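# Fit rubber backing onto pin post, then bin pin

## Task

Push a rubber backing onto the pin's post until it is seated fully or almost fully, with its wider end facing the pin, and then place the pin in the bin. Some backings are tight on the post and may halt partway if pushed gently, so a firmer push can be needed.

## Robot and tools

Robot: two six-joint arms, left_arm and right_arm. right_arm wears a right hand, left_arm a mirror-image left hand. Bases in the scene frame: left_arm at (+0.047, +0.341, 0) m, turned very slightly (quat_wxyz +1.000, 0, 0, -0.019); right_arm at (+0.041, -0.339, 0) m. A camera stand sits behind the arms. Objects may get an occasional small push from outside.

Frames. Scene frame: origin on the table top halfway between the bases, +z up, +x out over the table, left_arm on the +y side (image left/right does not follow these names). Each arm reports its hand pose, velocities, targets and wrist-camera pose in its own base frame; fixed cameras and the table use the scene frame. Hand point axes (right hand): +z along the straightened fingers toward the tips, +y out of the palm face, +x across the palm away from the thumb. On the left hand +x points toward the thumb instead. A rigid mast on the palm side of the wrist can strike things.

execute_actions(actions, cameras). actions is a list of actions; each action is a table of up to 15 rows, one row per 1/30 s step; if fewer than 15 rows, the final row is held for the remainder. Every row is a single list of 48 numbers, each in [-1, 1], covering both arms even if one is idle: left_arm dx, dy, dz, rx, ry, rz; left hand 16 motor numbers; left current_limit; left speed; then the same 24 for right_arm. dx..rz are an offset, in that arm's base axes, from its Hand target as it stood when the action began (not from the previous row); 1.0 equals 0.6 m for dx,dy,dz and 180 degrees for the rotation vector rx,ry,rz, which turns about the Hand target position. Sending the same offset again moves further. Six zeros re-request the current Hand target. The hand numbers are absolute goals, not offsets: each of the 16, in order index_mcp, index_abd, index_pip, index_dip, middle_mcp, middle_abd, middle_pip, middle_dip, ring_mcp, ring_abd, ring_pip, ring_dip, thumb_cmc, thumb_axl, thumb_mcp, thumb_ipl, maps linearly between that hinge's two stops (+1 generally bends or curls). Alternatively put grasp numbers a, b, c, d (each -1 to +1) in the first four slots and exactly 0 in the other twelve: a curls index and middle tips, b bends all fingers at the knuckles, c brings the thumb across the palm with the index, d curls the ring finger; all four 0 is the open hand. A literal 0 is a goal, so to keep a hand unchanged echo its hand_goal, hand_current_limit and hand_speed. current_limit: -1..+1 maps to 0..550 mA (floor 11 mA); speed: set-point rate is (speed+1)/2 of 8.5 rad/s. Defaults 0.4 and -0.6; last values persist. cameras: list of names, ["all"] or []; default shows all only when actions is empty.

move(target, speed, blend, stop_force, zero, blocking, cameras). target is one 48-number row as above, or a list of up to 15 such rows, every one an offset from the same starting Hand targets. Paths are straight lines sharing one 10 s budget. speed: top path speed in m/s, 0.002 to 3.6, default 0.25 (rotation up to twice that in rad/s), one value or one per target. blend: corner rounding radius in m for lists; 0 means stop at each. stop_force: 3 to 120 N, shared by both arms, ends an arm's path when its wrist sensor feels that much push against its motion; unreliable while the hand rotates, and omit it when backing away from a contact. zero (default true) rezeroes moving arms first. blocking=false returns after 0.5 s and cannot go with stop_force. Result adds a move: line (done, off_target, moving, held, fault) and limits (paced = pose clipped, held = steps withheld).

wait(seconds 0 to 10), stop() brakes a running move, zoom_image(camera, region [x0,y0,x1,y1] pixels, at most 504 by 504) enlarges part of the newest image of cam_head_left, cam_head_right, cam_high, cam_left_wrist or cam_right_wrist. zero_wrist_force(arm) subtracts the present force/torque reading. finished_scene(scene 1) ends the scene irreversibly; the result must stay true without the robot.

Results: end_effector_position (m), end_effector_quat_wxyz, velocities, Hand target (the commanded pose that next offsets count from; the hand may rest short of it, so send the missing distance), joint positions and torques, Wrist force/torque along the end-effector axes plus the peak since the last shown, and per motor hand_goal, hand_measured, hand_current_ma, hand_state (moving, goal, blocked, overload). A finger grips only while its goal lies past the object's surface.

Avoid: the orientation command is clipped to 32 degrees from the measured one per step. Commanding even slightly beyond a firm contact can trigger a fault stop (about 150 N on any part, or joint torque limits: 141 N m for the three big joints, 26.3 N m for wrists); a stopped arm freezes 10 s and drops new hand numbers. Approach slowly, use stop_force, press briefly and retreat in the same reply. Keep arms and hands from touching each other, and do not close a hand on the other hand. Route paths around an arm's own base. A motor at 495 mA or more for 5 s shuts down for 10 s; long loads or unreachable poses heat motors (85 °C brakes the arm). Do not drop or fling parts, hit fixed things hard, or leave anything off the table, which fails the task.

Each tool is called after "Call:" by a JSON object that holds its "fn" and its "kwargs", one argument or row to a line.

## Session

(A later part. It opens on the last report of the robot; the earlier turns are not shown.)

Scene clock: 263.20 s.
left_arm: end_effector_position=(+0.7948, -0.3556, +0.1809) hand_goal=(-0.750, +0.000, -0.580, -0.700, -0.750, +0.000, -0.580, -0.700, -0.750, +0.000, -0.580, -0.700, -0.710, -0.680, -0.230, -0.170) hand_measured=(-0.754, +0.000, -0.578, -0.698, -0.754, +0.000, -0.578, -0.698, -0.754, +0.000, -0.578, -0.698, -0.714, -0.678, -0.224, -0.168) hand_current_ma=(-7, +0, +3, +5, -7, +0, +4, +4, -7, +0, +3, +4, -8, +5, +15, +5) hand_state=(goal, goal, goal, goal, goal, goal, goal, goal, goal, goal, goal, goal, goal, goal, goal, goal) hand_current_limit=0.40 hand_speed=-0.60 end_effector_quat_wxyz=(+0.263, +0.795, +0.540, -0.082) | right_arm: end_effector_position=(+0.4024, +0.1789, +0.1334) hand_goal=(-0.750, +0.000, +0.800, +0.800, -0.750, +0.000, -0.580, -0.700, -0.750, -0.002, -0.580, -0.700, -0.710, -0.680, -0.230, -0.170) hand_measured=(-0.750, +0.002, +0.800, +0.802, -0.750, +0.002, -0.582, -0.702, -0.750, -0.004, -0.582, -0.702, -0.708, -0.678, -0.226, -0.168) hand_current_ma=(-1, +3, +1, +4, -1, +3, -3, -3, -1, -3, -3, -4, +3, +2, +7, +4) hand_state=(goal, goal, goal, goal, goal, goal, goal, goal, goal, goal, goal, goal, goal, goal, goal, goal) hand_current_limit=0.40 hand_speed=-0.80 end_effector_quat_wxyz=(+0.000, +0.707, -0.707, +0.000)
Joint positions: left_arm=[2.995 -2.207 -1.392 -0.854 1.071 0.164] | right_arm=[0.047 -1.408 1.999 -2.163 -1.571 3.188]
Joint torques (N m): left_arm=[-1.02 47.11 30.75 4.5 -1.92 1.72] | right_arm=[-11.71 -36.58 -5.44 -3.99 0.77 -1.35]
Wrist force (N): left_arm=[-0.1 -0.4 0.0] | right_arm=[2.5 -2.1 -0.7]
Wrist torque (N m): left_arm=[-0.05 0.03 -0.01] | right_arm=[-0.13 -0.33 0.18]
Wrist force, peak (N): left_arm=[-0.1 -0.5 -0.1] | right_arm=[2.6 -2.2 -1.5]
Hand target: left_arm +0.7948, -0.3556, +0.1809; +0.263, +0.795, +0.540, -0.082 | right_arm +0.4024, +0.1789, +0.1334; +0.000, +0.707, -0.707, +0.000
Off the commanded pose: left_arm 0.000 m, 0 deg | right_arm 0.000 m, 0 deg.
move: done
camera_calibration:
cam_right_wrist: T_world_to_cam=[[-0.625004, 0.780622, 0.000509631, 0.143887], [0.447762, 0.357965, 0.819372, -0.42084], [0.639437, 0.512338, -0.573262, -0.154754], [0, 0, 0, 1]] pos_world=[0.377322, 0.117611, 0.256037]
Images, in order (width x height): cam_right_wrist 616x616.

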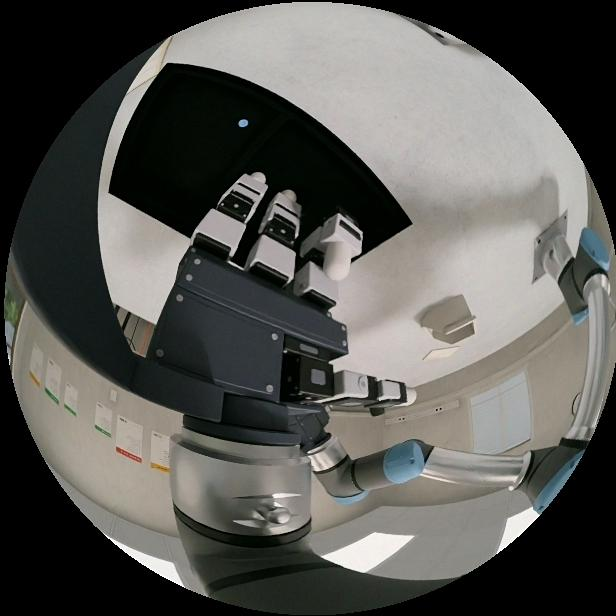

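Call:
{"fn": "move", "kwargs": {
  "target": [
    [0,0,0,0,0,0,0,0,0,0,0,0,0,0,0,0,0,0,0,0,0,0,0.4,-0.6,0.03,0.02,0.09,0,0,0,-0.75,0.001,0.8,0.8,-0.75,0.001,-0.58,-0.7,-0.75,-0.001,-0.58,-0.7,-0.71,-0.68,-0.23,-0.17,0.4,-0.8]
  ],
  "speed": 0.15,
  "cameras": ["cam_right_wrist", "cam_high"]
}}

Call:
{"fn": "zoom_image", "kwargs": {
  "camera": "cam_right_wrist",
  "region": [220, 125, 320, 225]
}}

Call:
{"fn": "zoom_image", "kwargs": {
  "camera": "cam_high",
  "region": [150, 310, 240, 400]
}}

Scene clock: 264.60 s.
left_arm: end_effector_position=(+0.7948, -0.3556, +0.1809) hand_goal=(-0.750, +0.000, -0.580, -0.700, -0.750, +0.000, -0.580, -0.700, -0.750, +0.000, -0.580, -0.700, -0.710, -0.680, -0.230, -0.170) hand_measured=(-0.754, +0.000, -0.578, -0.698, -0.754, +0.000, -0.578, -0.698, -0.754, +0.000, -0.578, -0.698, -0.714, -0.678, -0.224, -0.168) hand_current_ma=(-7, +0, +3, +5, -7, +0, +4, +4, -7, +0, +3, +4, -8, +5, +15, +5) hand_state=(goal, goal, goal, goal, goal, goal, goal, goal, goal, goal, goal, goal, goal, goal, goal, goal) hand_current_limit=0.40 hand_speed=-0.60 end_effector_quat_wxyz=(+0.263, +0.795, +0.540, -0.082) | right_arm: end_effector_position=(+0.4203, +0.1909, +0.1874) hand_goal=(-0.750, +0.000, +0.800, +0.800, -0.750, +0.000, -0.580, -0.700, -0.750, -0.002, -0.580, -0.700, -0.710, -0.680, -0.230, -0.170) hand_measured=(-0.750, +0.002, +0.800, +0.802, -0.750, +0.002, -0.582, -0.702, -0.750, -0.004, -0.582, -0.702, -0.708, -0.678, -0.226, -0.168) hand_current_ma=(-1, +3, +0, +4, -1, +3, -3, -3, -1, -3, -2, -4, +3, +2, +7, +4) hand_state=(goal, goal, goal, goal, goal, goal, goal, goal, goal, goal, goal, goal, goal, goal, goal, goal) hand_current_limit=0.40 hand_speed=-0.80 end_effector_quat_wxyz=(+0.000, +0.707, -0.707, +0.000)
Joint positions: left_arm=[2.995 -2.207 -1.392 -0.854 1.071 0.164] | right_arm=[0.068 -1.427 1.865 -2.008 -1.571 3.21]
Joint torques (N m): left_arm=[-0.36 47.9 30.52 4.47 -1.92 1.55] | right_arm=[12.66 -19.76 -34.66 -0.28 -1.22 1.75]
Wrist force (N): left_arm=[-0.1 -0.4 -0.1] | right_arm=[2.3 -1.9 -0.8]
Wrist torque (N m): left_arm=[-0.05 0.01 0.00] | right_arm=[-0.10 -0.30 0.05]
Wrist force, peak (N): left_arm=[-0.1 -0.4 -0.2] | right_arm=[2.2 -2.1 -1.7]
Hand target: left_arm +0.7948, -0.3556, +0.1809; +0.263, +0.795, +0.540, -0.082 | right_arm +0.4204, +0.1909, +0.1874; +0.000, +0.707, -0.707, +0.000
Off the commanded pose: left_arm 0.000 m, 0 deg | right_arm 0.000 m, 0 deg.
move: done
camera_calibration:
cam_right_wrist: T_world_to_cam=[[-0.624993, 0.780631, 0.000421863, 0.145702], [0.447642, 0.35795, 0.819444, -0.47737], [0.639532, 0.512335, -0.573159, -0.141461], [0, 0, 0, 1]] pos_world=[0.395222, 0.129611, 0.310036]
Images, in order (width x height): cam_high 504x504, cam_right_wrist 616x616.

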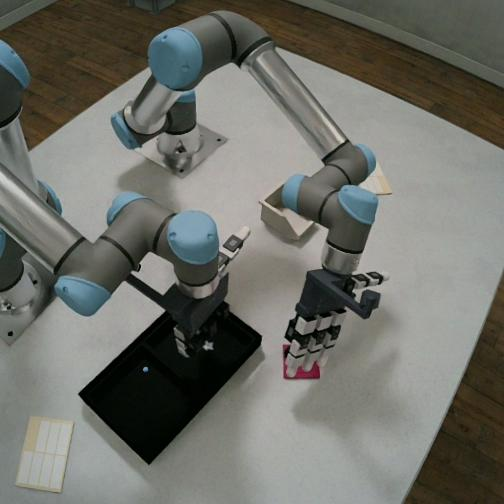

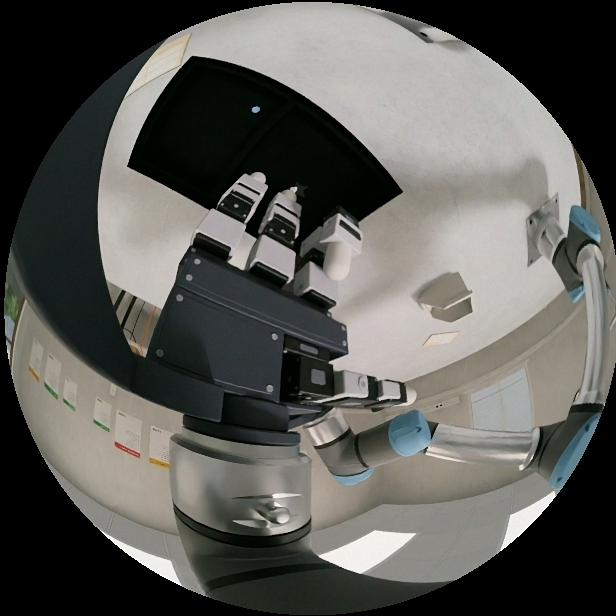

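Scaled by 5.040 from the camera's 616x616 image, which has a finer 880x880 frame.

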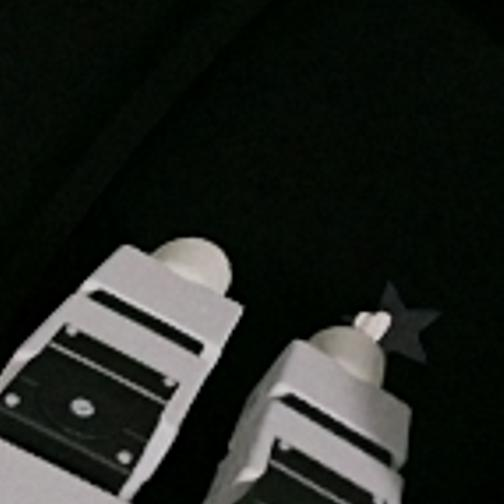

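Scaled by 5.600 from the camera's 504x504 image, which has a finer 720x720 frame.

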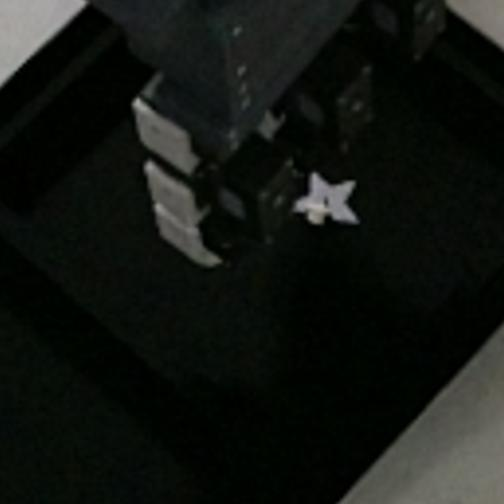

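Call:
{"fn": "move", "kwargs": {
  "target": [
    [0,0,0,0,0,0,0,0,0,0,0,0,0,0,0,0,0,0,0,0,0,0,0.4,-0.6,0.0678,0.0068,0,0,0,0,-0.75,0.001,0.8,0.8,-0.75,0.001,-0.58,-0.7,-0.75,-0.001,-0.58,-0.7,-0.71,-0.68,-0.23,-0.17,0.4,-0.8],
    [0,0,0,0,0,0,0,0,0,0,0,0,0,0,0,0,0,0,0,0,0,0,0.4,-0.6,0.0678,0.0068,-0.09,0,0,0,-0.75,0.001,0.8,0.8,-0.75,0.001,-0.58,-0.7,-0.75,-0.001,-0.58,-0.7,-0.71,-0.68,-0.23,-0.17,0.4,-0.8],
    [0,0,0,0,0,0,0,0,0,0,0,0,0,0,0,0,0,0,0,0,0,0,0.4,-0.6,-0.0305,-0.0132,-0.09,0,0,0,-0.75,0.001,0.8,0.8,-0.75,0.001,-0.58,-0.7,-0.75,-0.001,-0.58,-0.7,-0.71,-0.68,-0.23,-0.17,0.4,-0.8],
    [0,0,0,0,0,0,0,0,0,0,0,0,0,0,0,0,0,0,0,0,0,0,0.4,-0.6,-0.0305,-0.0132,0,0,0,0,-0.75,0.001,0.8,0.8,-0.75,0.001,-0.58,-0.7,-0.75,-0.001,-0.58,-0.7,-0.71,-0.68,-0.23,-0.17,0.4,-0.8]
  ],
  "speed": [0.12, 0.08, 0.04, 0.12],
  "blend": [0.01, 0, 0, 0],
  "cameras": ["cam_right_wrist", "cam_high"]
}}

Call:
{"fn": "zoom_image", "kwargs": {
  "camera": "cam_right_wrist",
  "region": [230, 135, 330, 235]
}}

Call:
{"fn": "zoom_image", "kwargs": {
  "camera": "cam_high",
  "region": [170, 320, 230, 380]
}}

Scene clock: 270.63 s.
left_arm: end_effector_position=(+0.7948, -0.3556, +0.1809) hand_goal=(-0.750, +0.000, -0.580, -0.700, -0.750, +0.000, -0.580, -0.700, -0.750, +0.000, -0.580, -0.700, -0.710, -0.680, -0.230, -0.170) hand_measured=(-0.754, +0.000, -0.578, -0.698, -0.754, +0.000, -0.578, -0.698, -0.754, +0.000, -0.578, -0.698, -0.714, -0.678, -0.224, -0.168) hand_current_ma=(-7, +0, +3, +5, -7, +0, +4, +4, -7, +0, +3, +4, -8, +5, +15, +5) hand_state=(goal, goal, goal, goal, goal, goal, goal, goal, goal, goal, goal, goal, goal, goal, goal, goal) hand_current_limit=0.40 hand_speed=-0.60 end_effector_quat_wxyz=(+0.263, +0.795, +0.540, -0.082) | right_arm: end_effector_position=(+0.4021, +0.1830, +0.1873) hand_goal=(-0.750, +0.000, +0.800, +0.800, -0.750, +0.000, -0.580, -0.700, -0.750, -0.002, -0.580, -0.700, -0.710, -0.680, -0.230, -0.170) hand_measured=(-0.750, +0.002, +0.800, +0.802, -0.750, +0.002, -0.582, -0.702, -0.750, -0.004, -0.582, -0.702, -0.708, -0.678, -0.226, -0.168) hand_current_ma=(-1, +3, +0, +4, +0, +3, -3, -3, +0, -3, -2, -4, +3, +2, +7, +4) hand_state=(goal, goal, goal, goal, goal, goal, goal, goal, goal, goal, goal, goal, goal, goal, goal, goal) hand_current_limit=0.40 hand_speed=-0.80 end_effector_quat_wxyz=(+0.000, +0.707, -0.707, +0.000)
Joint positions: left_arm=[2.995 -2.207 -1.392 -0.854 1.071 0.164] | right_arm=[0.055 -1.473 1.918 -2.015 -1.571 3.197]
Joint torques (N m): left_arm=[-1.06 46.98 31.28 4.56 -1.86 1.69] | right_arm=[-1.92 -32.64 -34.95 -0.14 -0.94 -1.22]
Wrist force (N): left_arm=[-0.1 -0.2 0.0] | right_arm=[2.2 -1.9 -0.9]
Wrist torque (N m): left_arm=[-0.04 0.02 -0.01] | right_arm=[-0.11 -0.30 0.16]
Wrist force, peak (N): left_arm=[-0.3 -0.5 -0.1] | right_arm=[2.3 -2.7 -1.4]
Hand target: left_arm +0.7948, -0.3556, +0.1809; +0.263, +0.795, +0.540, -0.082 | right_arm +0.4021, +0.1830, +0.1874; +0.000, +0.707, -0.707, +0.000
Off the commanded pose: left_arm 0.000 m, 0 deg | right_arm 0.000 m, 0 deg.
move: done
camera_calibration:
cam_right_wrist: T_world_to_cam=[[-0.624929, 0.780681, 0.000536371, 0.140365], [0.447729, 0.35784, 0.819445, -0.46637], [0.639533, 0.512335, -0.573158, -0.125711], [0, 0, 0, 1]] pos_world=[0.376922, 0.121712, 0.310037]
Images, in order (width x height): cam_high 504x504, cam_right_wrist 616x616.

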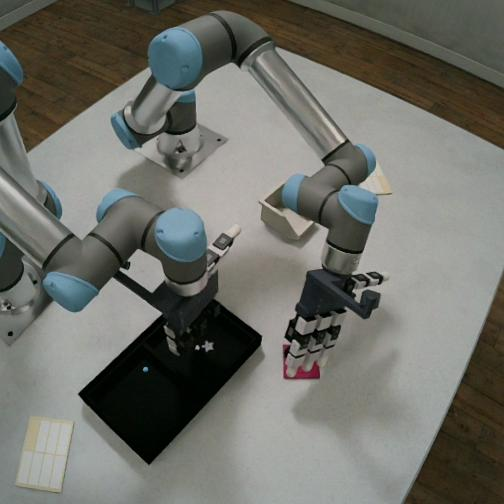

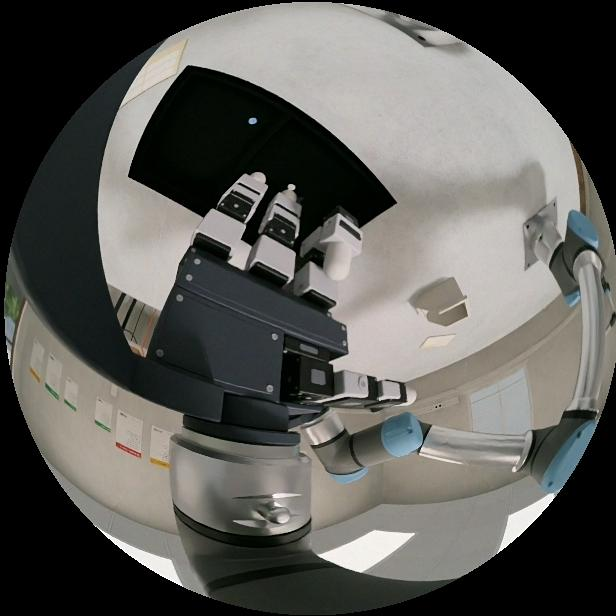

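Scaled by 5.040 from the camera's 616x616 image, which has a finer 880x880 frame.

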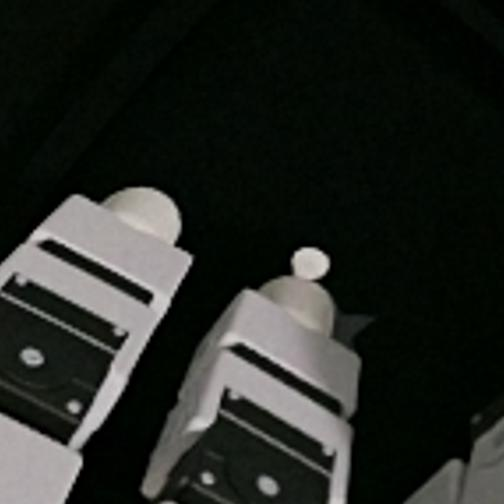

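Scaled by 8.400 from the camera's 504x504 image, which has a finer 720x720 frame.

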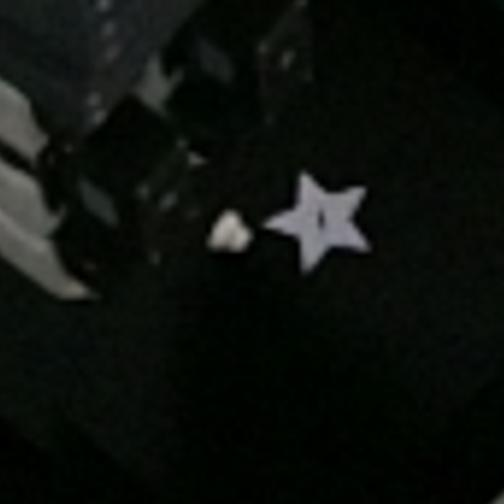

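Call:
{"fn": "move", "kwargs": {
  "target": [
    [0,0,0,0,0,0,0,0,0,0,0,0,0,0,0,0,0,0,0,0,0,0,0.4,-0.6,0.03,-0.12,-0.03,0,0,0,-0.75,0.001,0.8,0.8,-0.75,0.001,-0.58,-0.7,-0.75,-0.001,-0.58,-0.7,-0.71,-0.68,-0.23,-0.17,0.4,-0.8]
  ],
  "speed": 0.15,
  "cameras": ["cam_right_wrist", "cam_high", "cam_left_wrist"]
}}

Call:
{"fn": "zoom_image", "kwargs": {
  "camera": "cam_right_wrist",
  "region": [270, 155, 350, 235]
}}

Call:
{"fn": "zoom_image", "kwargs": {
  "camera": "cam_high",
  "region": [185, 330, 225, 370]
}}

Call:
{"fn": "zoom_image", "kwargs": {
  "camera": "cam_left_wrist",
  "region": [420, 210, 480, 270]
}}

Scene clock: 272.17 s.
left_arm: end_effector_position=(+0.7948, -0.3556, +0.1809) hand_goal=(-0.750, +0.000, -0.580, -0.700, -0.750, +0.000, -0.580, -0.700, -0.750, +0.000, -0.580, -0.700, -0.710, -0.680, -0.230, -0.170) hand_measured=(-0.754, +0.000, -0.578, -0.698, -0.754, +0.000, -0.578, -0.698, -0.754, +0.000, -0.578, -0.698, -0.714, -0.678, -0.224, -0.168) hand_current_ma=(-7, +0, +3, +5, -7, +0, +4, +4, -7, +0, +3, +4, -8, +5, +15, +5) hand_state=(goal, goal, goal, goal, goal, goal, goal, goal, goal, goal, goal, goal, goal, goal, goal, goal) hand_current_limit=0.40 hand_speed=-0.60 end_effector_quat_wxyz=(+0.263, +0.795, +0.540, -0.082) | right_arm: end_effector_position=(+0.4200, +0.1111, +0.1694) hand_goal=(-0.750, +0.000, +0.800, +0.800, -0.750, +0.000, -0.580, -0.700, -0.750, -0.002, -0.580, -0.700, -0.710, -0.680, -0.230, -0.170) hand_measured=(-0.750, +0.002, +0.800, +0.802, -0.750, +0.002, -0.582, -0.702, -0.750, -0.004, -0.582, -0.702, -0.708, -0.678, -0.226, -0.168) hand_current_ma=(-1, +3, +0, +4, +0, +3, -3, -3, +0, -3, -2, -4, +3, +2, +7, +4) hand_state=(goal, goal, goal, goal, goal, goal, goal, goal, goal, goal, goal, goal, goal, goal, goal, goal) hand_current_limit=0.40 hand_speed=-0.80 end_effector_quat_wxyz=(+0.000, +0.707, -0.707, +0.000)
Joint positions: left_arm=[2.995 -2.207 -1.392 -0.854 1.071 0.164] | right_arm=[-0.09 -1.453 1.946 -2.063 -1.571 3.052]
Joint torques (N m): left_arm=[-0.74 47.14 31.21 4.53 -1.79 1.68] | right_arm=[-10.76 -18.14 -6.57 -4.22 1.07 -1.56]
Wrist force (N): left_arm=[0.0 -0.2 0.0] | right_arm=[2.1 -2.0 -0.9]
Wrist torque (N m): left_arm=[-0.03 0.01 0.00] | right_arm=[-0.11 -0.27 0.17]
Wrist force, peak (N): left_arm=[-0.4 -0.4 0.1] | right_arm=[3.1 -2.2 -0.8]
Hand target: left_arm +0.7948, -0.3556, +0.1809; +0.263, +0.795, +0.540, -0.082 | right_arm +0.4201, +0.1110, +0.1694; +0.000, +0.707, -0.707, +0.000
Off the commanded pose: left_arm 0.000 m, 0 deg | right_arm 0.000 m, 0 deg.
move: done
camera_calibration:
cam_right_wrist: T_world_to_cam=[[-0.625004, 0.780622, 0.000509024, 0.207795], [0.44771, 0.357924, 0.819418, -0.434021], [0.639474, 0.512367, -0.573196, -0.110612], [0, 0, 0, 1]] pos_world=[0.394922, 0.0498113, 0.292137]
Images, in order (width x height): cam_high 504x504, cam_left_wrist 616x616, cam_right_wrist 616x616.

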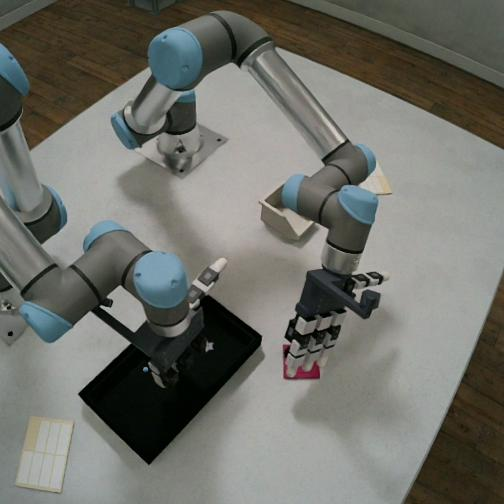

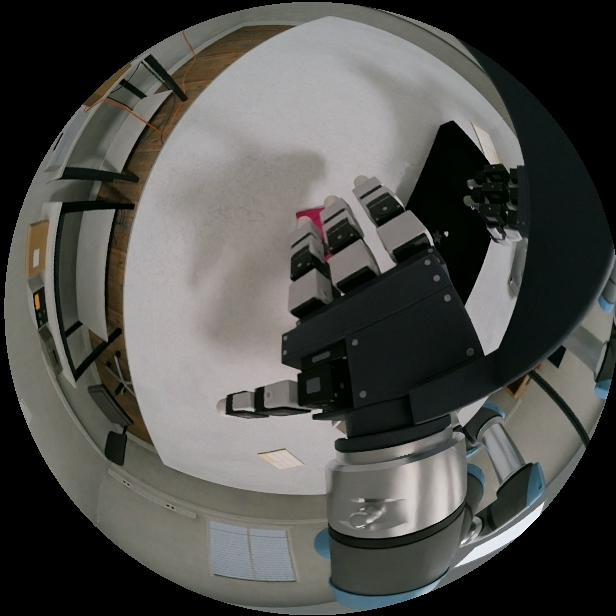

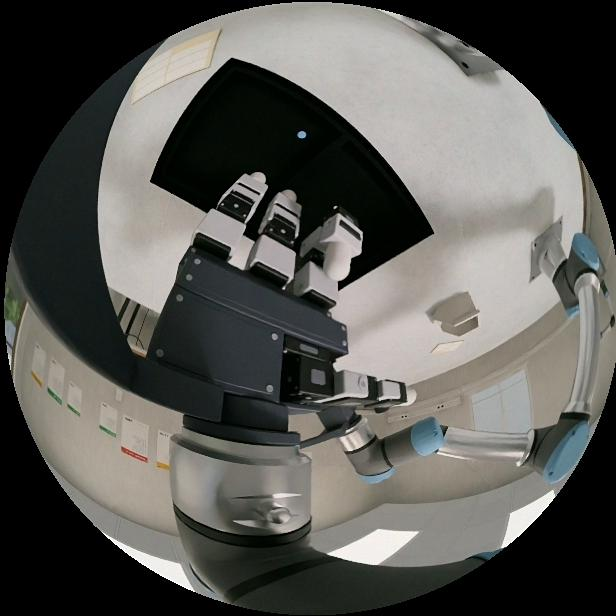

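Scaled by 6.300 from the camera's 616x616 image, which has a finer 880x880 frame.

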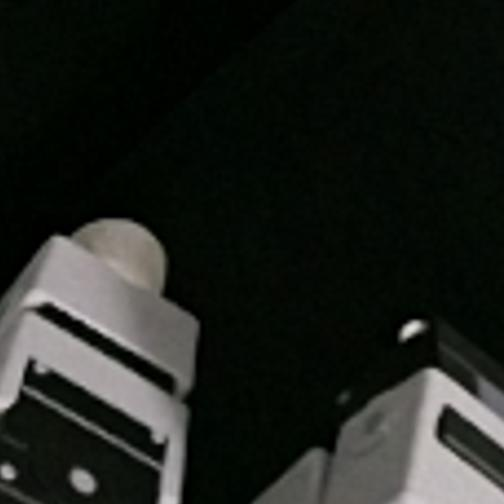

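Scaled by 12.600 from the camera's 504x504 image, which has a finer 720x720 frame.

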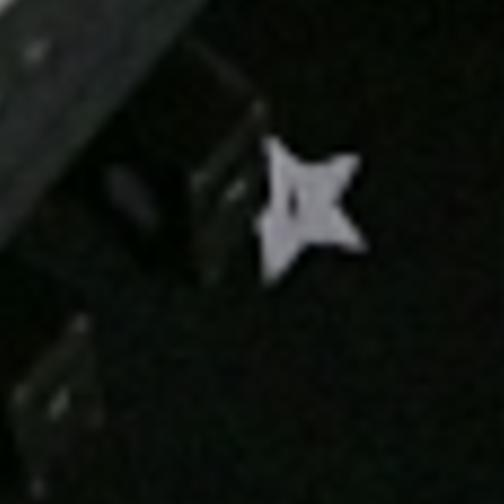

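Scaled by 8.400 from the camera's 616x616 image, which has a finer 880x880 frame.

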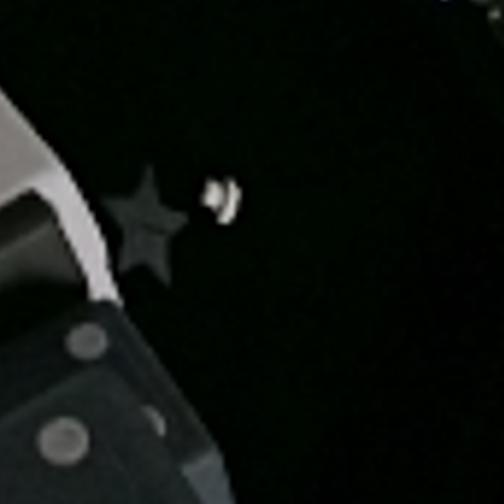

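Call:
{"fn": "move", "kwargs": {
  "target": [
    [0,0,0,0,0,0,0,0,0,0,0,0,0,0,0,0,0,0,0,0,0,0,0.4,-0.6,0.0267,0.1167,0,0,0,0,-0.75,0.001,0.8,0.8,-0.75,0.001,-0.58,-0.7,-0.75,-0.001,-0.58,-0.7,-0.71,-0.68,-0.23,-0.17,0.4,-0.8],
    [0,0,0,0,0,0,0,0,0,0,0,0,0,0,0,0,0,0,0,0,0,0,0.4,-0.6,0.0267,0.1167,-0.054,0,0,0,-0.75,0.001,0.8,0.8,-0.75,0.001,-0.58,-0.7,-0.75,-0.001,-0.58,-0.7,-0.71,-0.68,-0.23,-0.17,0.4,-0.8],
    [0,0,0,0,0,0,0,0,0,0,0,0,0,0,0,0,0,0,0,0,0,0,0.4,-0.6,-0.025,0.13,-0.054,0,0,0,-0.75,0.001,0.8,0.8,-0.75,0.001,-0.58,-0.7,-0.75,-0.001,-0.58,-0.7,-0.71,-0.68,-0.23,-0.17,0.4,-0.8],
    [0,0,0,0,0,0,0,0,0,0,0,0,0,0,0,0,0,0,0,0,0,0,0.4,-0.6,-0.035,0.13,0.05,0,0,0,-0.75,0.001,0.8,0.8,-0.75,0.001,-0.58,-0.7,-0.75,-0.001,-0.58,-0.7,-0.71,-0.68,-0.23,-0.17,0.4,-0.8]
  ],
  "speed": [0.12, 0.06, 0.025, 0.12],
  "blend": [0.01, 0, 0, 0],
  "cameras": ["cam_right_wrist", "cam_high", "cam_left_wrist"]
}}

Call:
{"fn": "zoom_image", "kwargs": {
  "camera": "cam_right_wrist",
  "region": [240, 125, 340, 225]
}}

Call:
{"fn": "zoom_image", "kwargs": {
  "camera": "cam_high",
  "region": [180, 325, 230, 375]
}}

Call:
{"fn": "zoom_image", "kwargs": {
  "camera": "cam_left_wrist",
  "region": [420, 210, 480, 270]
}}

Scene clock: 278.10 s.
left_arm: end_effector_position=(+0.7948, -0.3556, +0.1809) hand_goal=(-0.750, +0.000, -0.580, -0.700, -0.750, +0.000, -0.580, -0.700, -0.750, +0.000, -0.580, -0.700, -0.710, -0.680, -0.230, -0.170) hand_measured=(-0.754, +0.000, -0.578, -0.698, -0.754, +0.000, -0.578, -0.698, -0.754, +0.000, -0.578, -0.698, -0.714, -0.678, -0.224, -0.168) hand_current_ma=(-7, +0, +3, +5, -7, +0, +4, +4, -7, +0, +3, +4, -8, +5, +15, +5) hand_state=(goal, goal, goal, goal, goal, goal, goal, goal, goal, goal, goal, goal, goal, goal, goal, goal) hand_current_limit=0.40 hand_speed=-0.60 end_effector_quat_wxyz=(+0.263, +0.795, +0.540, -0.082) | right_arm: end_effector_position=(+0.3991, +0.1891, +0.1993) hand_goal=(-0.750, +0.000, +0.800, +0.800, -0.750, +0.000, -0.580, -0.700, -0.750, -0.002, -0.580, -0.700, -0.710, -0.680, -0.230, -0.170) hand_measured=(-0.750, +0.002, +0.800, +0.802, -0.752, +0.002, -0.582, -0.702, -0.750, -0.004, -0.582, -0.702, -0.708, -0.678, -0.226, -0.168) hand_current_ma=(-1, +3, +0, +4, -2, +1, -3, -3, +0, -3, -2, -4, +3, +2, +7, +4) hand_state=(goal, goal, goal, goal, goal, goal, goal, goal, goal, goal, goal, goal, goal, goal, goal, goal) hand_current_limit=0.40 hand_speed=-0.80 end_effector_quat_wxyz=(+0.000, +0.707, -0.707, +0.000)
Joint positions: left_arm=[2.995 -2.207 -1.392 -0.854 1.071 0.164] | right_arm=[0.068 -1.488 1.9 -1.983 -1.571 3.209]
Joint torques (N m): left_arm=[-0.58 47.18 31.28 4.54 -1.96 1.8] | right_arm=[0.25 -34.01 -35.3 -0.26 -1.09 -1.2]
Wrist force (N): left_arm=[0.0 -0.1 0.0] | right_arm=[2.3 -1.6 -0.9]
Wrist torque (N m): left_arm=[-0.02 0.01 -0.01] | right_arm=[-0.07 -0.31 0.07]
Wrist force, peak (N): left_arm=[-0.1 -0.4 -0.2] | right_arm=[2.1 -3.4 -5.3]
Hand target: left_arm +0.7948, -0.3556, +0.1809; +0.263, +0.795, +0.540, -0.082 | right_arm +0.3991, +0.1890, +0.1994; +0.000, +0.707, -0.707, +0.000
Off the commanded pose: left_arm 0.000 m, 0 deg | right_arm 0.000 m, 0 deg.
move: done
camera_calibration:
cam_right_wrist: T_world_to_cam=[[-0.625004, 0.780622, 0.000509024, 0.133844], [0.44771, 0.357924, 0.819418, -0.477002], [0.639474, 0.512367, -0.573196, -0.119958], [0, 0, 0, 1]] pos_world=[0.373922, 0.127711, 0.322037]
Images, in order (width x height): cam_high 504x504, cam_left_wrist 616x616, cam_right_wrist 616x616.

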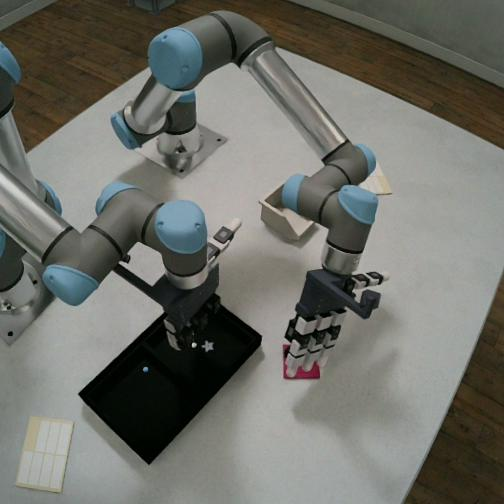

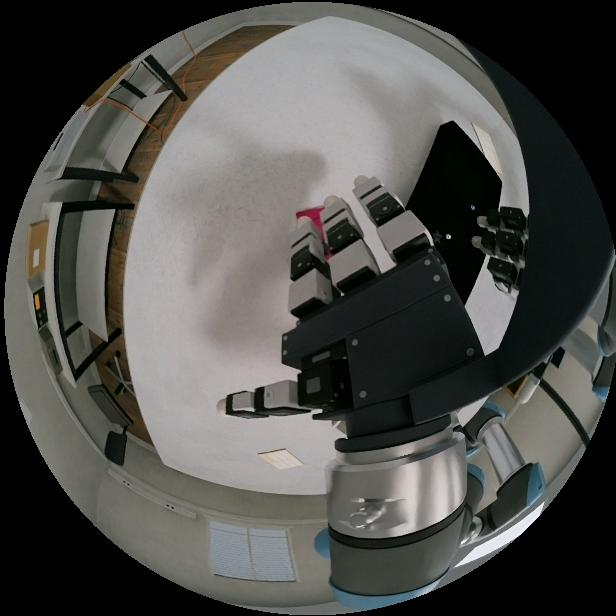

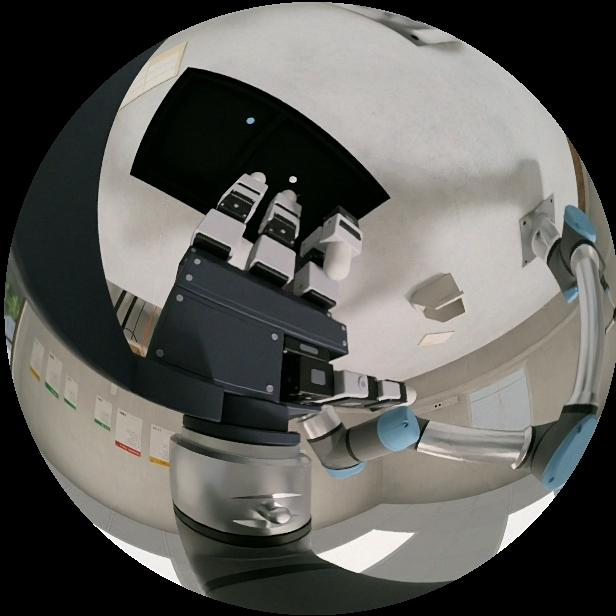

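Scaled by 5.040 from the camera's 616x616 image, which has a finer 880x880 frame.

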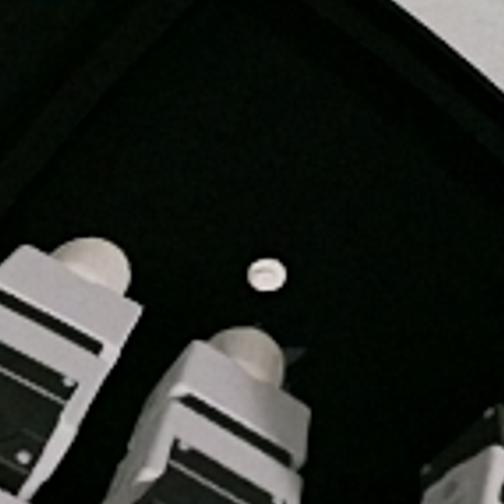

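Scaled by 10.080 from the camera's 504x504 image, which has a finer 720x720 frame.

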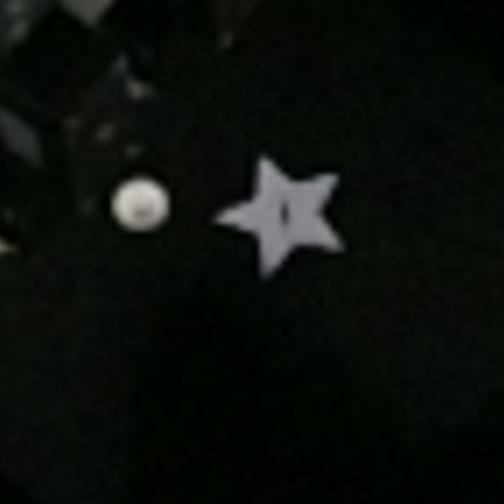

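Scaled by 8.400 from the camera's 616x616 image, which has a finer 880x880 frame.

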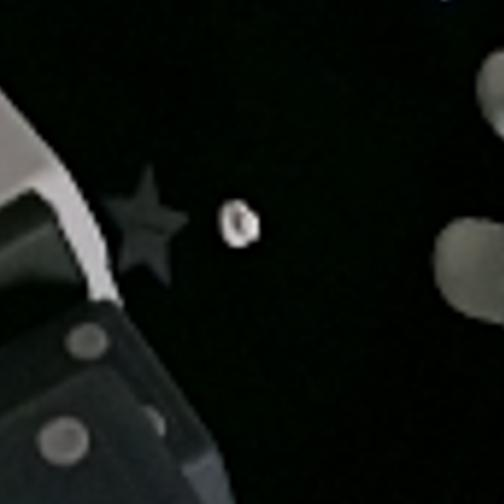

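Call:
{"fn": "zoom_image", "kwargs": {
  "camera": "cam_right_wrist",
  "region": [280, 167, 306, 193]
}}

Call:
{"fn": "zoom_image", "kwargs": {
  "camera": "cam_left_wrist",
  "region": [434, 222, 464, 252]
}}

Call:
{"fn": "zoom_image", "kwargs": {
  "camera": "cam_right_wrist",
  "region": [237, 107, 263, 133]
}}

Call:
{"fn": "zoom_image", "kwargs": {
  "camera": "cam_high",
  "region": [184, 335, 204, 355]
}}

Call:
{"fn": "zoom_image", "kwargs": {
  "camera": "cam_high",
  "region": [135, 359, 155, 379]
}}

Scaled by 19.385 from the camera's 616x616 image, which has a finer 880x880 frame.

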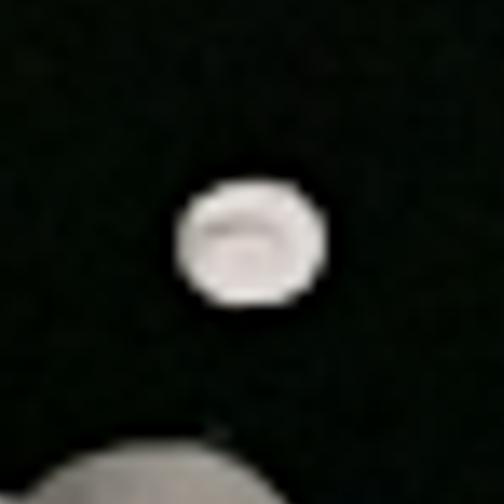

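Scaled by 16.800 from the camera's 616x616 image, which has a finer 880x880 frame.

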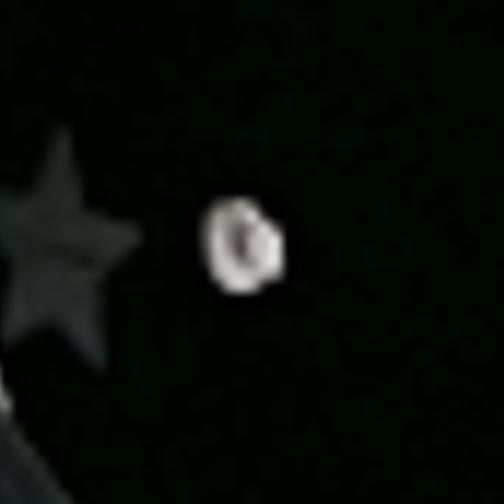

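Scaled by 19.385 from the camera's 616x616 image, which has a finer 880x880 frame.

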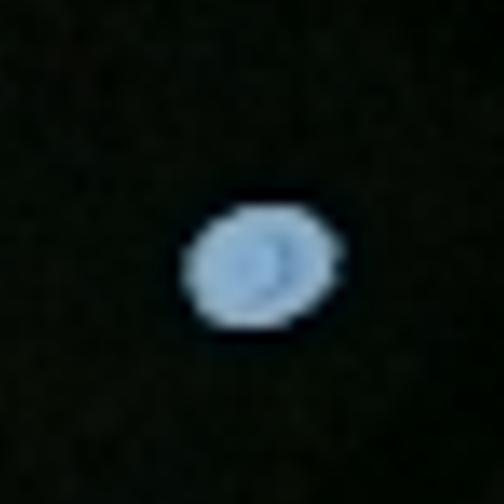

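Scaled by 25.200 from the camera's 504x504 image, which has a finer 720x720 frame.

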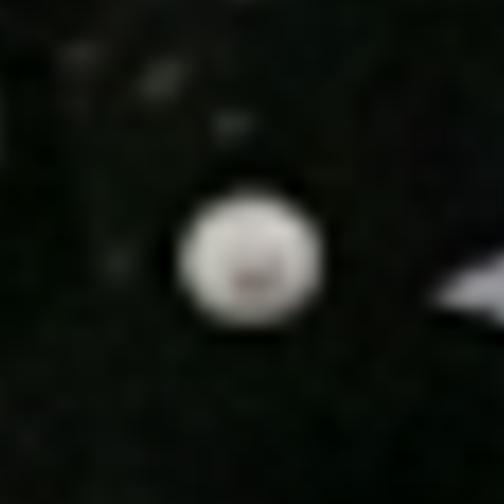

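Scaled by 25.200 from the camera's 504x504 image, which has a finer 720x720 frame.

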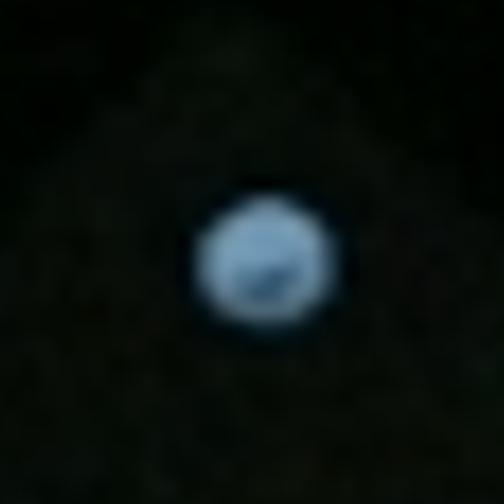

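Call:
{"fn": "move", "kwargs": {
  "target": [
    [0,0,0,0,0,0,0,0,0,0,0,0,0,0,0,0,0,0,0,0,0,0,0.4,-0.6,0.0138,0.0333,-0.0655,0,0,0,-0.75,0.001,0.8,0.8,-0.75,0.001,-0.58,-0.7,-0.75,-0.001,-0.58,-0.7,-0.71,-0.68,-0.23,-0.17,0.2,-0.8],
    [0,0,0,0,0,0,0,0,0,0,0,0,0,0,0,0,0,0,0,0,0,0,0.4,-0.6,0.0138,0.0333,-0.115,0,0,0,-0.75,0.001,0.8,0.8,-0.75,0.14,-0.58,-0.7,-0.75,-0.14,-0.58,-0.7,-0.71,-0.68,-0.23,-0.17,0.2,-0.93]
  ],
  "speed": [0.12, 0.05],
  "blend": [0.005, 0],
  "cameras": ["cam_right_wrist", "cam_high"]
}}

Call:
{"fn": "zoom_image", "kwargs": {
  "camera": "cam_high",
  "region": [170, 320, 230, 380]
}}

Call:
{"fn": "zoom_image", "kwargs": {
  "camera": "cam_right_wrist",
  "region": [240, 145, 310, 215]
}}

Scene clock: 283.27 s.
left_arm: end_effector_position=(+0.7948, -0.3556, +0.1809) hand_goal=(-0.750, +0.000, -0.580, -0.700, -0.750, +0.000, -0.580, -0.700, -0.750, +0.000, -0.580, -0.700, -0.710, -0.680, -0.230, -0.170) hand_measured=(-0.754, +0.000, -0.578, -0.698, -0.754, +0.000, -0.578, -0.698, -0.754, +0.000, -0.578, -0.698, -0.714, -0.678, -0.224, -0.168) hand_current_ma=(-7, +0, +3, +5, -7, +0, +4, +4, -7, +0, +3, +4, -8, +5, +15, +5) hand_state=(goal, goal, goal, goal, goal, goal, goal, goal, goal, goal, goal, goal, goal, goal, goal, goal) hand_current_limit=0.40 hand_speed=-0.60 end_effector_quat_wxyz=(+0.263, +0.795, +0.540, -0.082) | right_arm: end_effector_position=(+0.4073, +0.2090, +0.1304) hand_goal=(-0.750, +0.000, +0.800, +0.800, -0.750, +0.140, -0.580, -0.700, -0.750, -0.140, -0.580, -0.700, -0.710, -0.680, -0.230, -0.170) hand_measured=(-0.750, +0.002, +0.800, +0.802, -0.752, +0.094, -0.582, -0.702, -0.750, -0.096, -0.582, -0.702, -0.708, -0.678, -0.226, -0.168) hand_current_ma=(-1, +3, +0, +4, -1, -115, -3, -3, +0, +109, -2, -4, +3, +2, +7, +4) hand_state=(goal, goal, goal, goal, goal, moving, goal, goal, goal, moving, goal, goal, goal, goal, goal, goal) hand_current_limit=0.20 hand_speed=-0.93 end_effector_quat_wxyz=(+0.000, +0.707, -0.707, +0.000)
Joint positions: left_arm=[2.995 -2.207 -1.392 -0.854 1.071 0.164] | right_arm=[0.106 -1.371 1.964 -2.163 -1.571 3.247]
Joint torques (N m): left_arm=[-0.4 46.59 32.14 4.49 -1.93 1.68] | right_arm=[12.88 -21.09 -4.94 -4.14 -0.07 1.5]
Wrist force (N): left_arm=[-0.2 -0.2 0.2] | right_arm=[2.2 -1.6 -0.8]
Wrist torque (N m): left_arm=[-0.04 0.03 -0.01] | right_arm=[-0.06 -0.32 0.08]
Wrist force, peak (N): left_arm=[-0.2 -0.5 -0.1] | right_arm=[2.5 -1.9 -1.7]
Hand target: left_arm +0.7948, -0.3556, +0.1809; +0.263, +0.795, +0.540, -0.082 | right_arm +0.4073, +0.2090, +0.1304; +0.000, +0.707, -0.707, +0.000
Off the commanded pose: left_arm 0.000 m, 0 deg | right_arm 0.000 m, 0 deg.
move: done
camera_calibration:
cam_right_wrist: T_world_to_cam=[[-0.625004, 0.780622, 0.000509024, 0.123533], [0.44771, 0.357924, 0.819418, -0.431301], [0.639474, 0.512367, -0.573196, -0.175012], [0, 0, 0, 1]] pos_world=[0.382222, 0.147611, 0.253037]
Images, in order (width x height): cam_high 504x504, cam_right_wrist 616x616.

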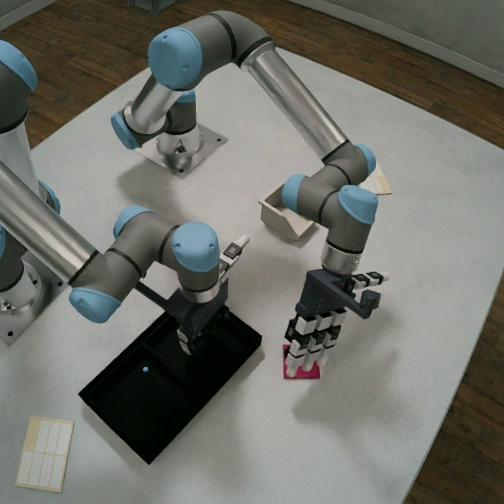

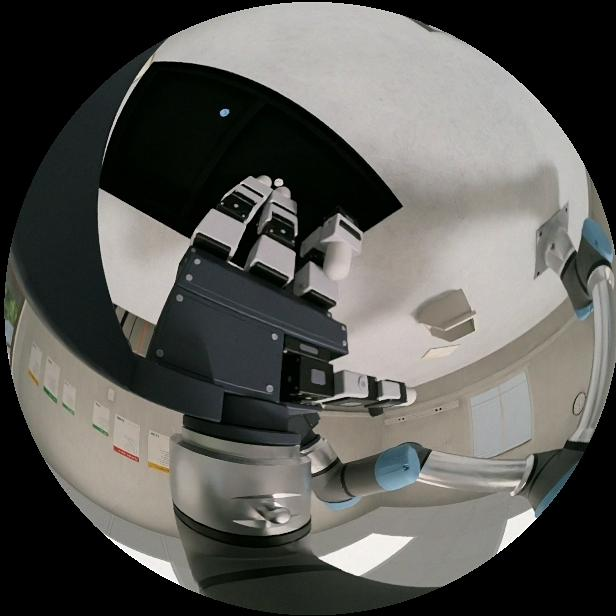

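Scaled by 8.400 from the camera's 504x504 image, which has a finer 720x720 frame.

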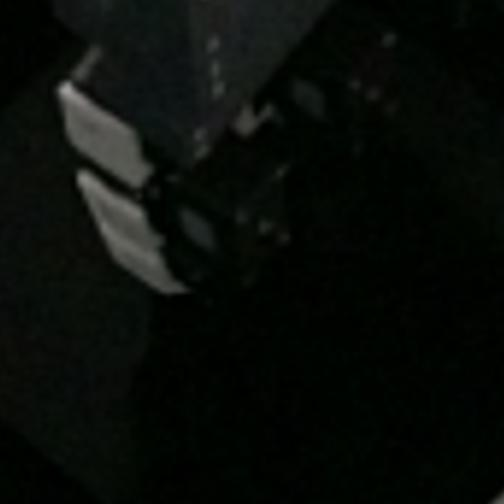

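Scaled by 7.200 from the camera's 616x616 image, which has a finer 880x880 frame.

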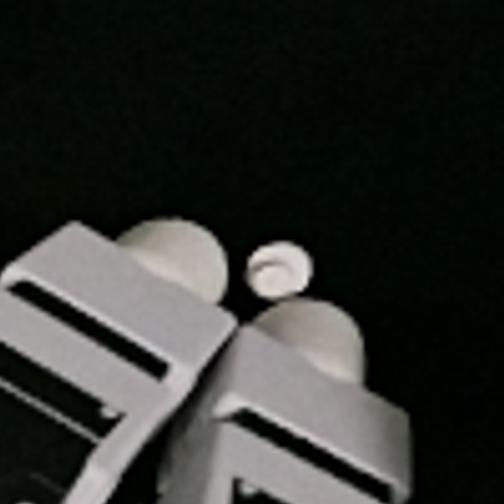

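Call:
{"fn": "move", "kwargs": {
  "target": [
    [0,0,0,0,0,0,0,0,0,0,0,0,0,0,0,0,0,0,0,0,0,0,0.4,-0.6,0,0.0083,0,0,0,0,-0.75,0.001,0.8,0.8,-0.75,0.08,-0.58,-0.7,-0.75,-0.08,-0.58,-0.7,-0.71,-0.68,-0.23,-0.17,0.2,-0.93],
    [0,0,0,0,0,0,0,0,0,0,0,0,0,0,0,0,0,0,0,0,0,0,0.4,-0.6,-0.0083,0.0083,0,0,0,0,-0.75,0.001,0.8,0.8,-0.75,0.08,-0.58,-0.7,-0.75,-0.08,-0.58,-0.7,-0.71,-0.68,-0.23,-0.17,0.2,-0.93],
    [0,0,0,0,0,0,0,0,0,0,0,0,0,0,0,0,0,0,0,0,0,0,0.4,-0.6,-0.0083,-0.055,0,0,0,0,-0.75,0.001,0.8,0.8,-0.75,0.08,-0.58,-0.7,-0.75,-0.08,-0.58,-0.7,-0.71,-0.68,-0.23,-0.17,0.2,-0.93]
  ],
  "speed": [0.03, 0.03, 0.03],
  "blend": [0.001, 0.001, 0],
  "cameras": ["cam_right_wrist"]
}}

Call:
{"fn": "zoom_image", "kwargs": {
  "camera": "cam_right_wrist",
  "region": [240, 145, 310, 215]
}}

Scene clock: 293.23 s.
left_arm: end_effector_position=(+0.7948, -0.3556, +0.1809) hand_goal=(-0.750, +0.000, -0.580, -0.700, -0.750, +0.000, -0.580, -0.700, -0.750, +0.000, -0.580, -0.700, -0.710, -0.680, -0.230, -0.170) hand_measured=(-0.754, +0.000, -0.578, -0.698, -0.754, +0.000, -0.578, -0.698, -0.754, +0.000, -0.578, -0.698, -0.714, -0.678, -0.224, -0.168) hand_current_ma=(-7, +0, +3, +5, -7, +0, +4, +4, -7, +0, +3, +4, -8, +5, +15, +5) hand_state=(goal, goal, goal, goal, goal, goal, goal, goal, goal, goal, goal, goal, goal, goal, goal, goal) hand_current_limit=0.40 hand_speed=-0.60 end_effector_quat_wxyz=(+0.263, +0.795, +0.540, -0.082) | right_arm: end_effector_position=(+0.4024, +0.1761, +0.1304) hand_goal=(-0.750, +0.000, +0.800, +0.800, -0.750, +0.080, -0.580, -0.700, -0.750, -0.080, -0.580, -0.700, -0.710, -0.680, -0.230, -0.170) hand_measured=(-0.750, +0.002, +0.800, +0.802, -0.752, +0.082, -0.582, -0.702, -0.750, -0.082, -0.582, -0.702, -0.708, -0.678, -0.226, -0.168) hand_current_ma=(-1, +3, +0, +4, -1, +3, -3, -3, +0, -3, -2, -4, +3, +2, +7, +4) hand_state=(goal, goal, goal, goal, goal, goal, goal, goal, goal, goal, goal, goal, goal, goal, goal, goal) hand_current_limit=0.20 hand_speed=-0.93 end_effector_quat_wxyz=(+0.000, +0.707, -0.707, +0.000)
Joint positions: left_arm=[2.995 -2.207 -1.392 -0.854 1.071 0.164] | right_arm=[0.041 -1.405 2.006 -2.171 -1.571 3.183]
Joint torques (N m): left_arm=[-0.94 47.79 31.88 4.51 -1.96 1.62] | right_arm=[-13.12 -34.52 -4.61 -4.26 0.01 -1.38]
Wrist force (N): left_arm=[0.0 -0.1 -0.1] | right_arm=[2.3 -2.2 -1.1]
Wrist torque (N m): left_arm=[-0.01 0.01 0.00] | right_arm=[-0.11 -0.29 0.17]
Wrist force, peak (N): left_arm=[-0.2 -0.4 0.1] | right_arm=[2.3 -2.2 -1.1]
Hand target: left_arm +0.7948, -0.3556, +0.1809; +0.263, +0.795, +0.540, -0.082 | right_arm +0.4024, +0.1760, +0.1304; +0.000, +0.707, -0.707, +0.000
Off the commanded pose: left_arm 0.000 m, 0 deg | right_arm 0.000 m, 0 deg.
move: done
camera_calibration:
cam_right_wrist: T_world_to_cam=[[-0.625004, 0.780622, 0.000509631, 0.14609], [0.447762, 0.357965, 0.819372, -0.417299], [0.639437, 0.512338, -0.573262, -0.154924], [0, 0, 0, 1]] pos_world=[0.377222, 0.114711, 0.253037]
Images, in order (width x height): cam_right_wrist 616x616.

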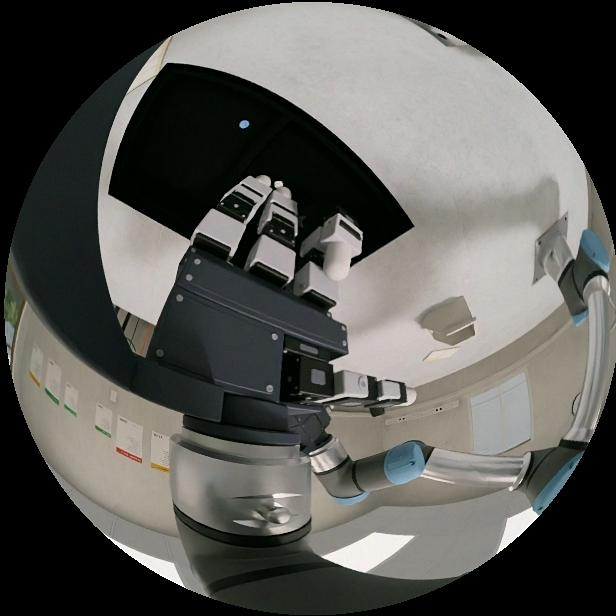

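Scaled by 7.200 from the camera's 616x616 image, which has a finer 880x880 frame.

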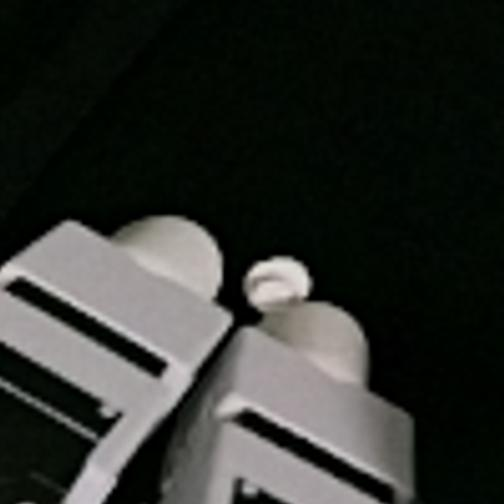

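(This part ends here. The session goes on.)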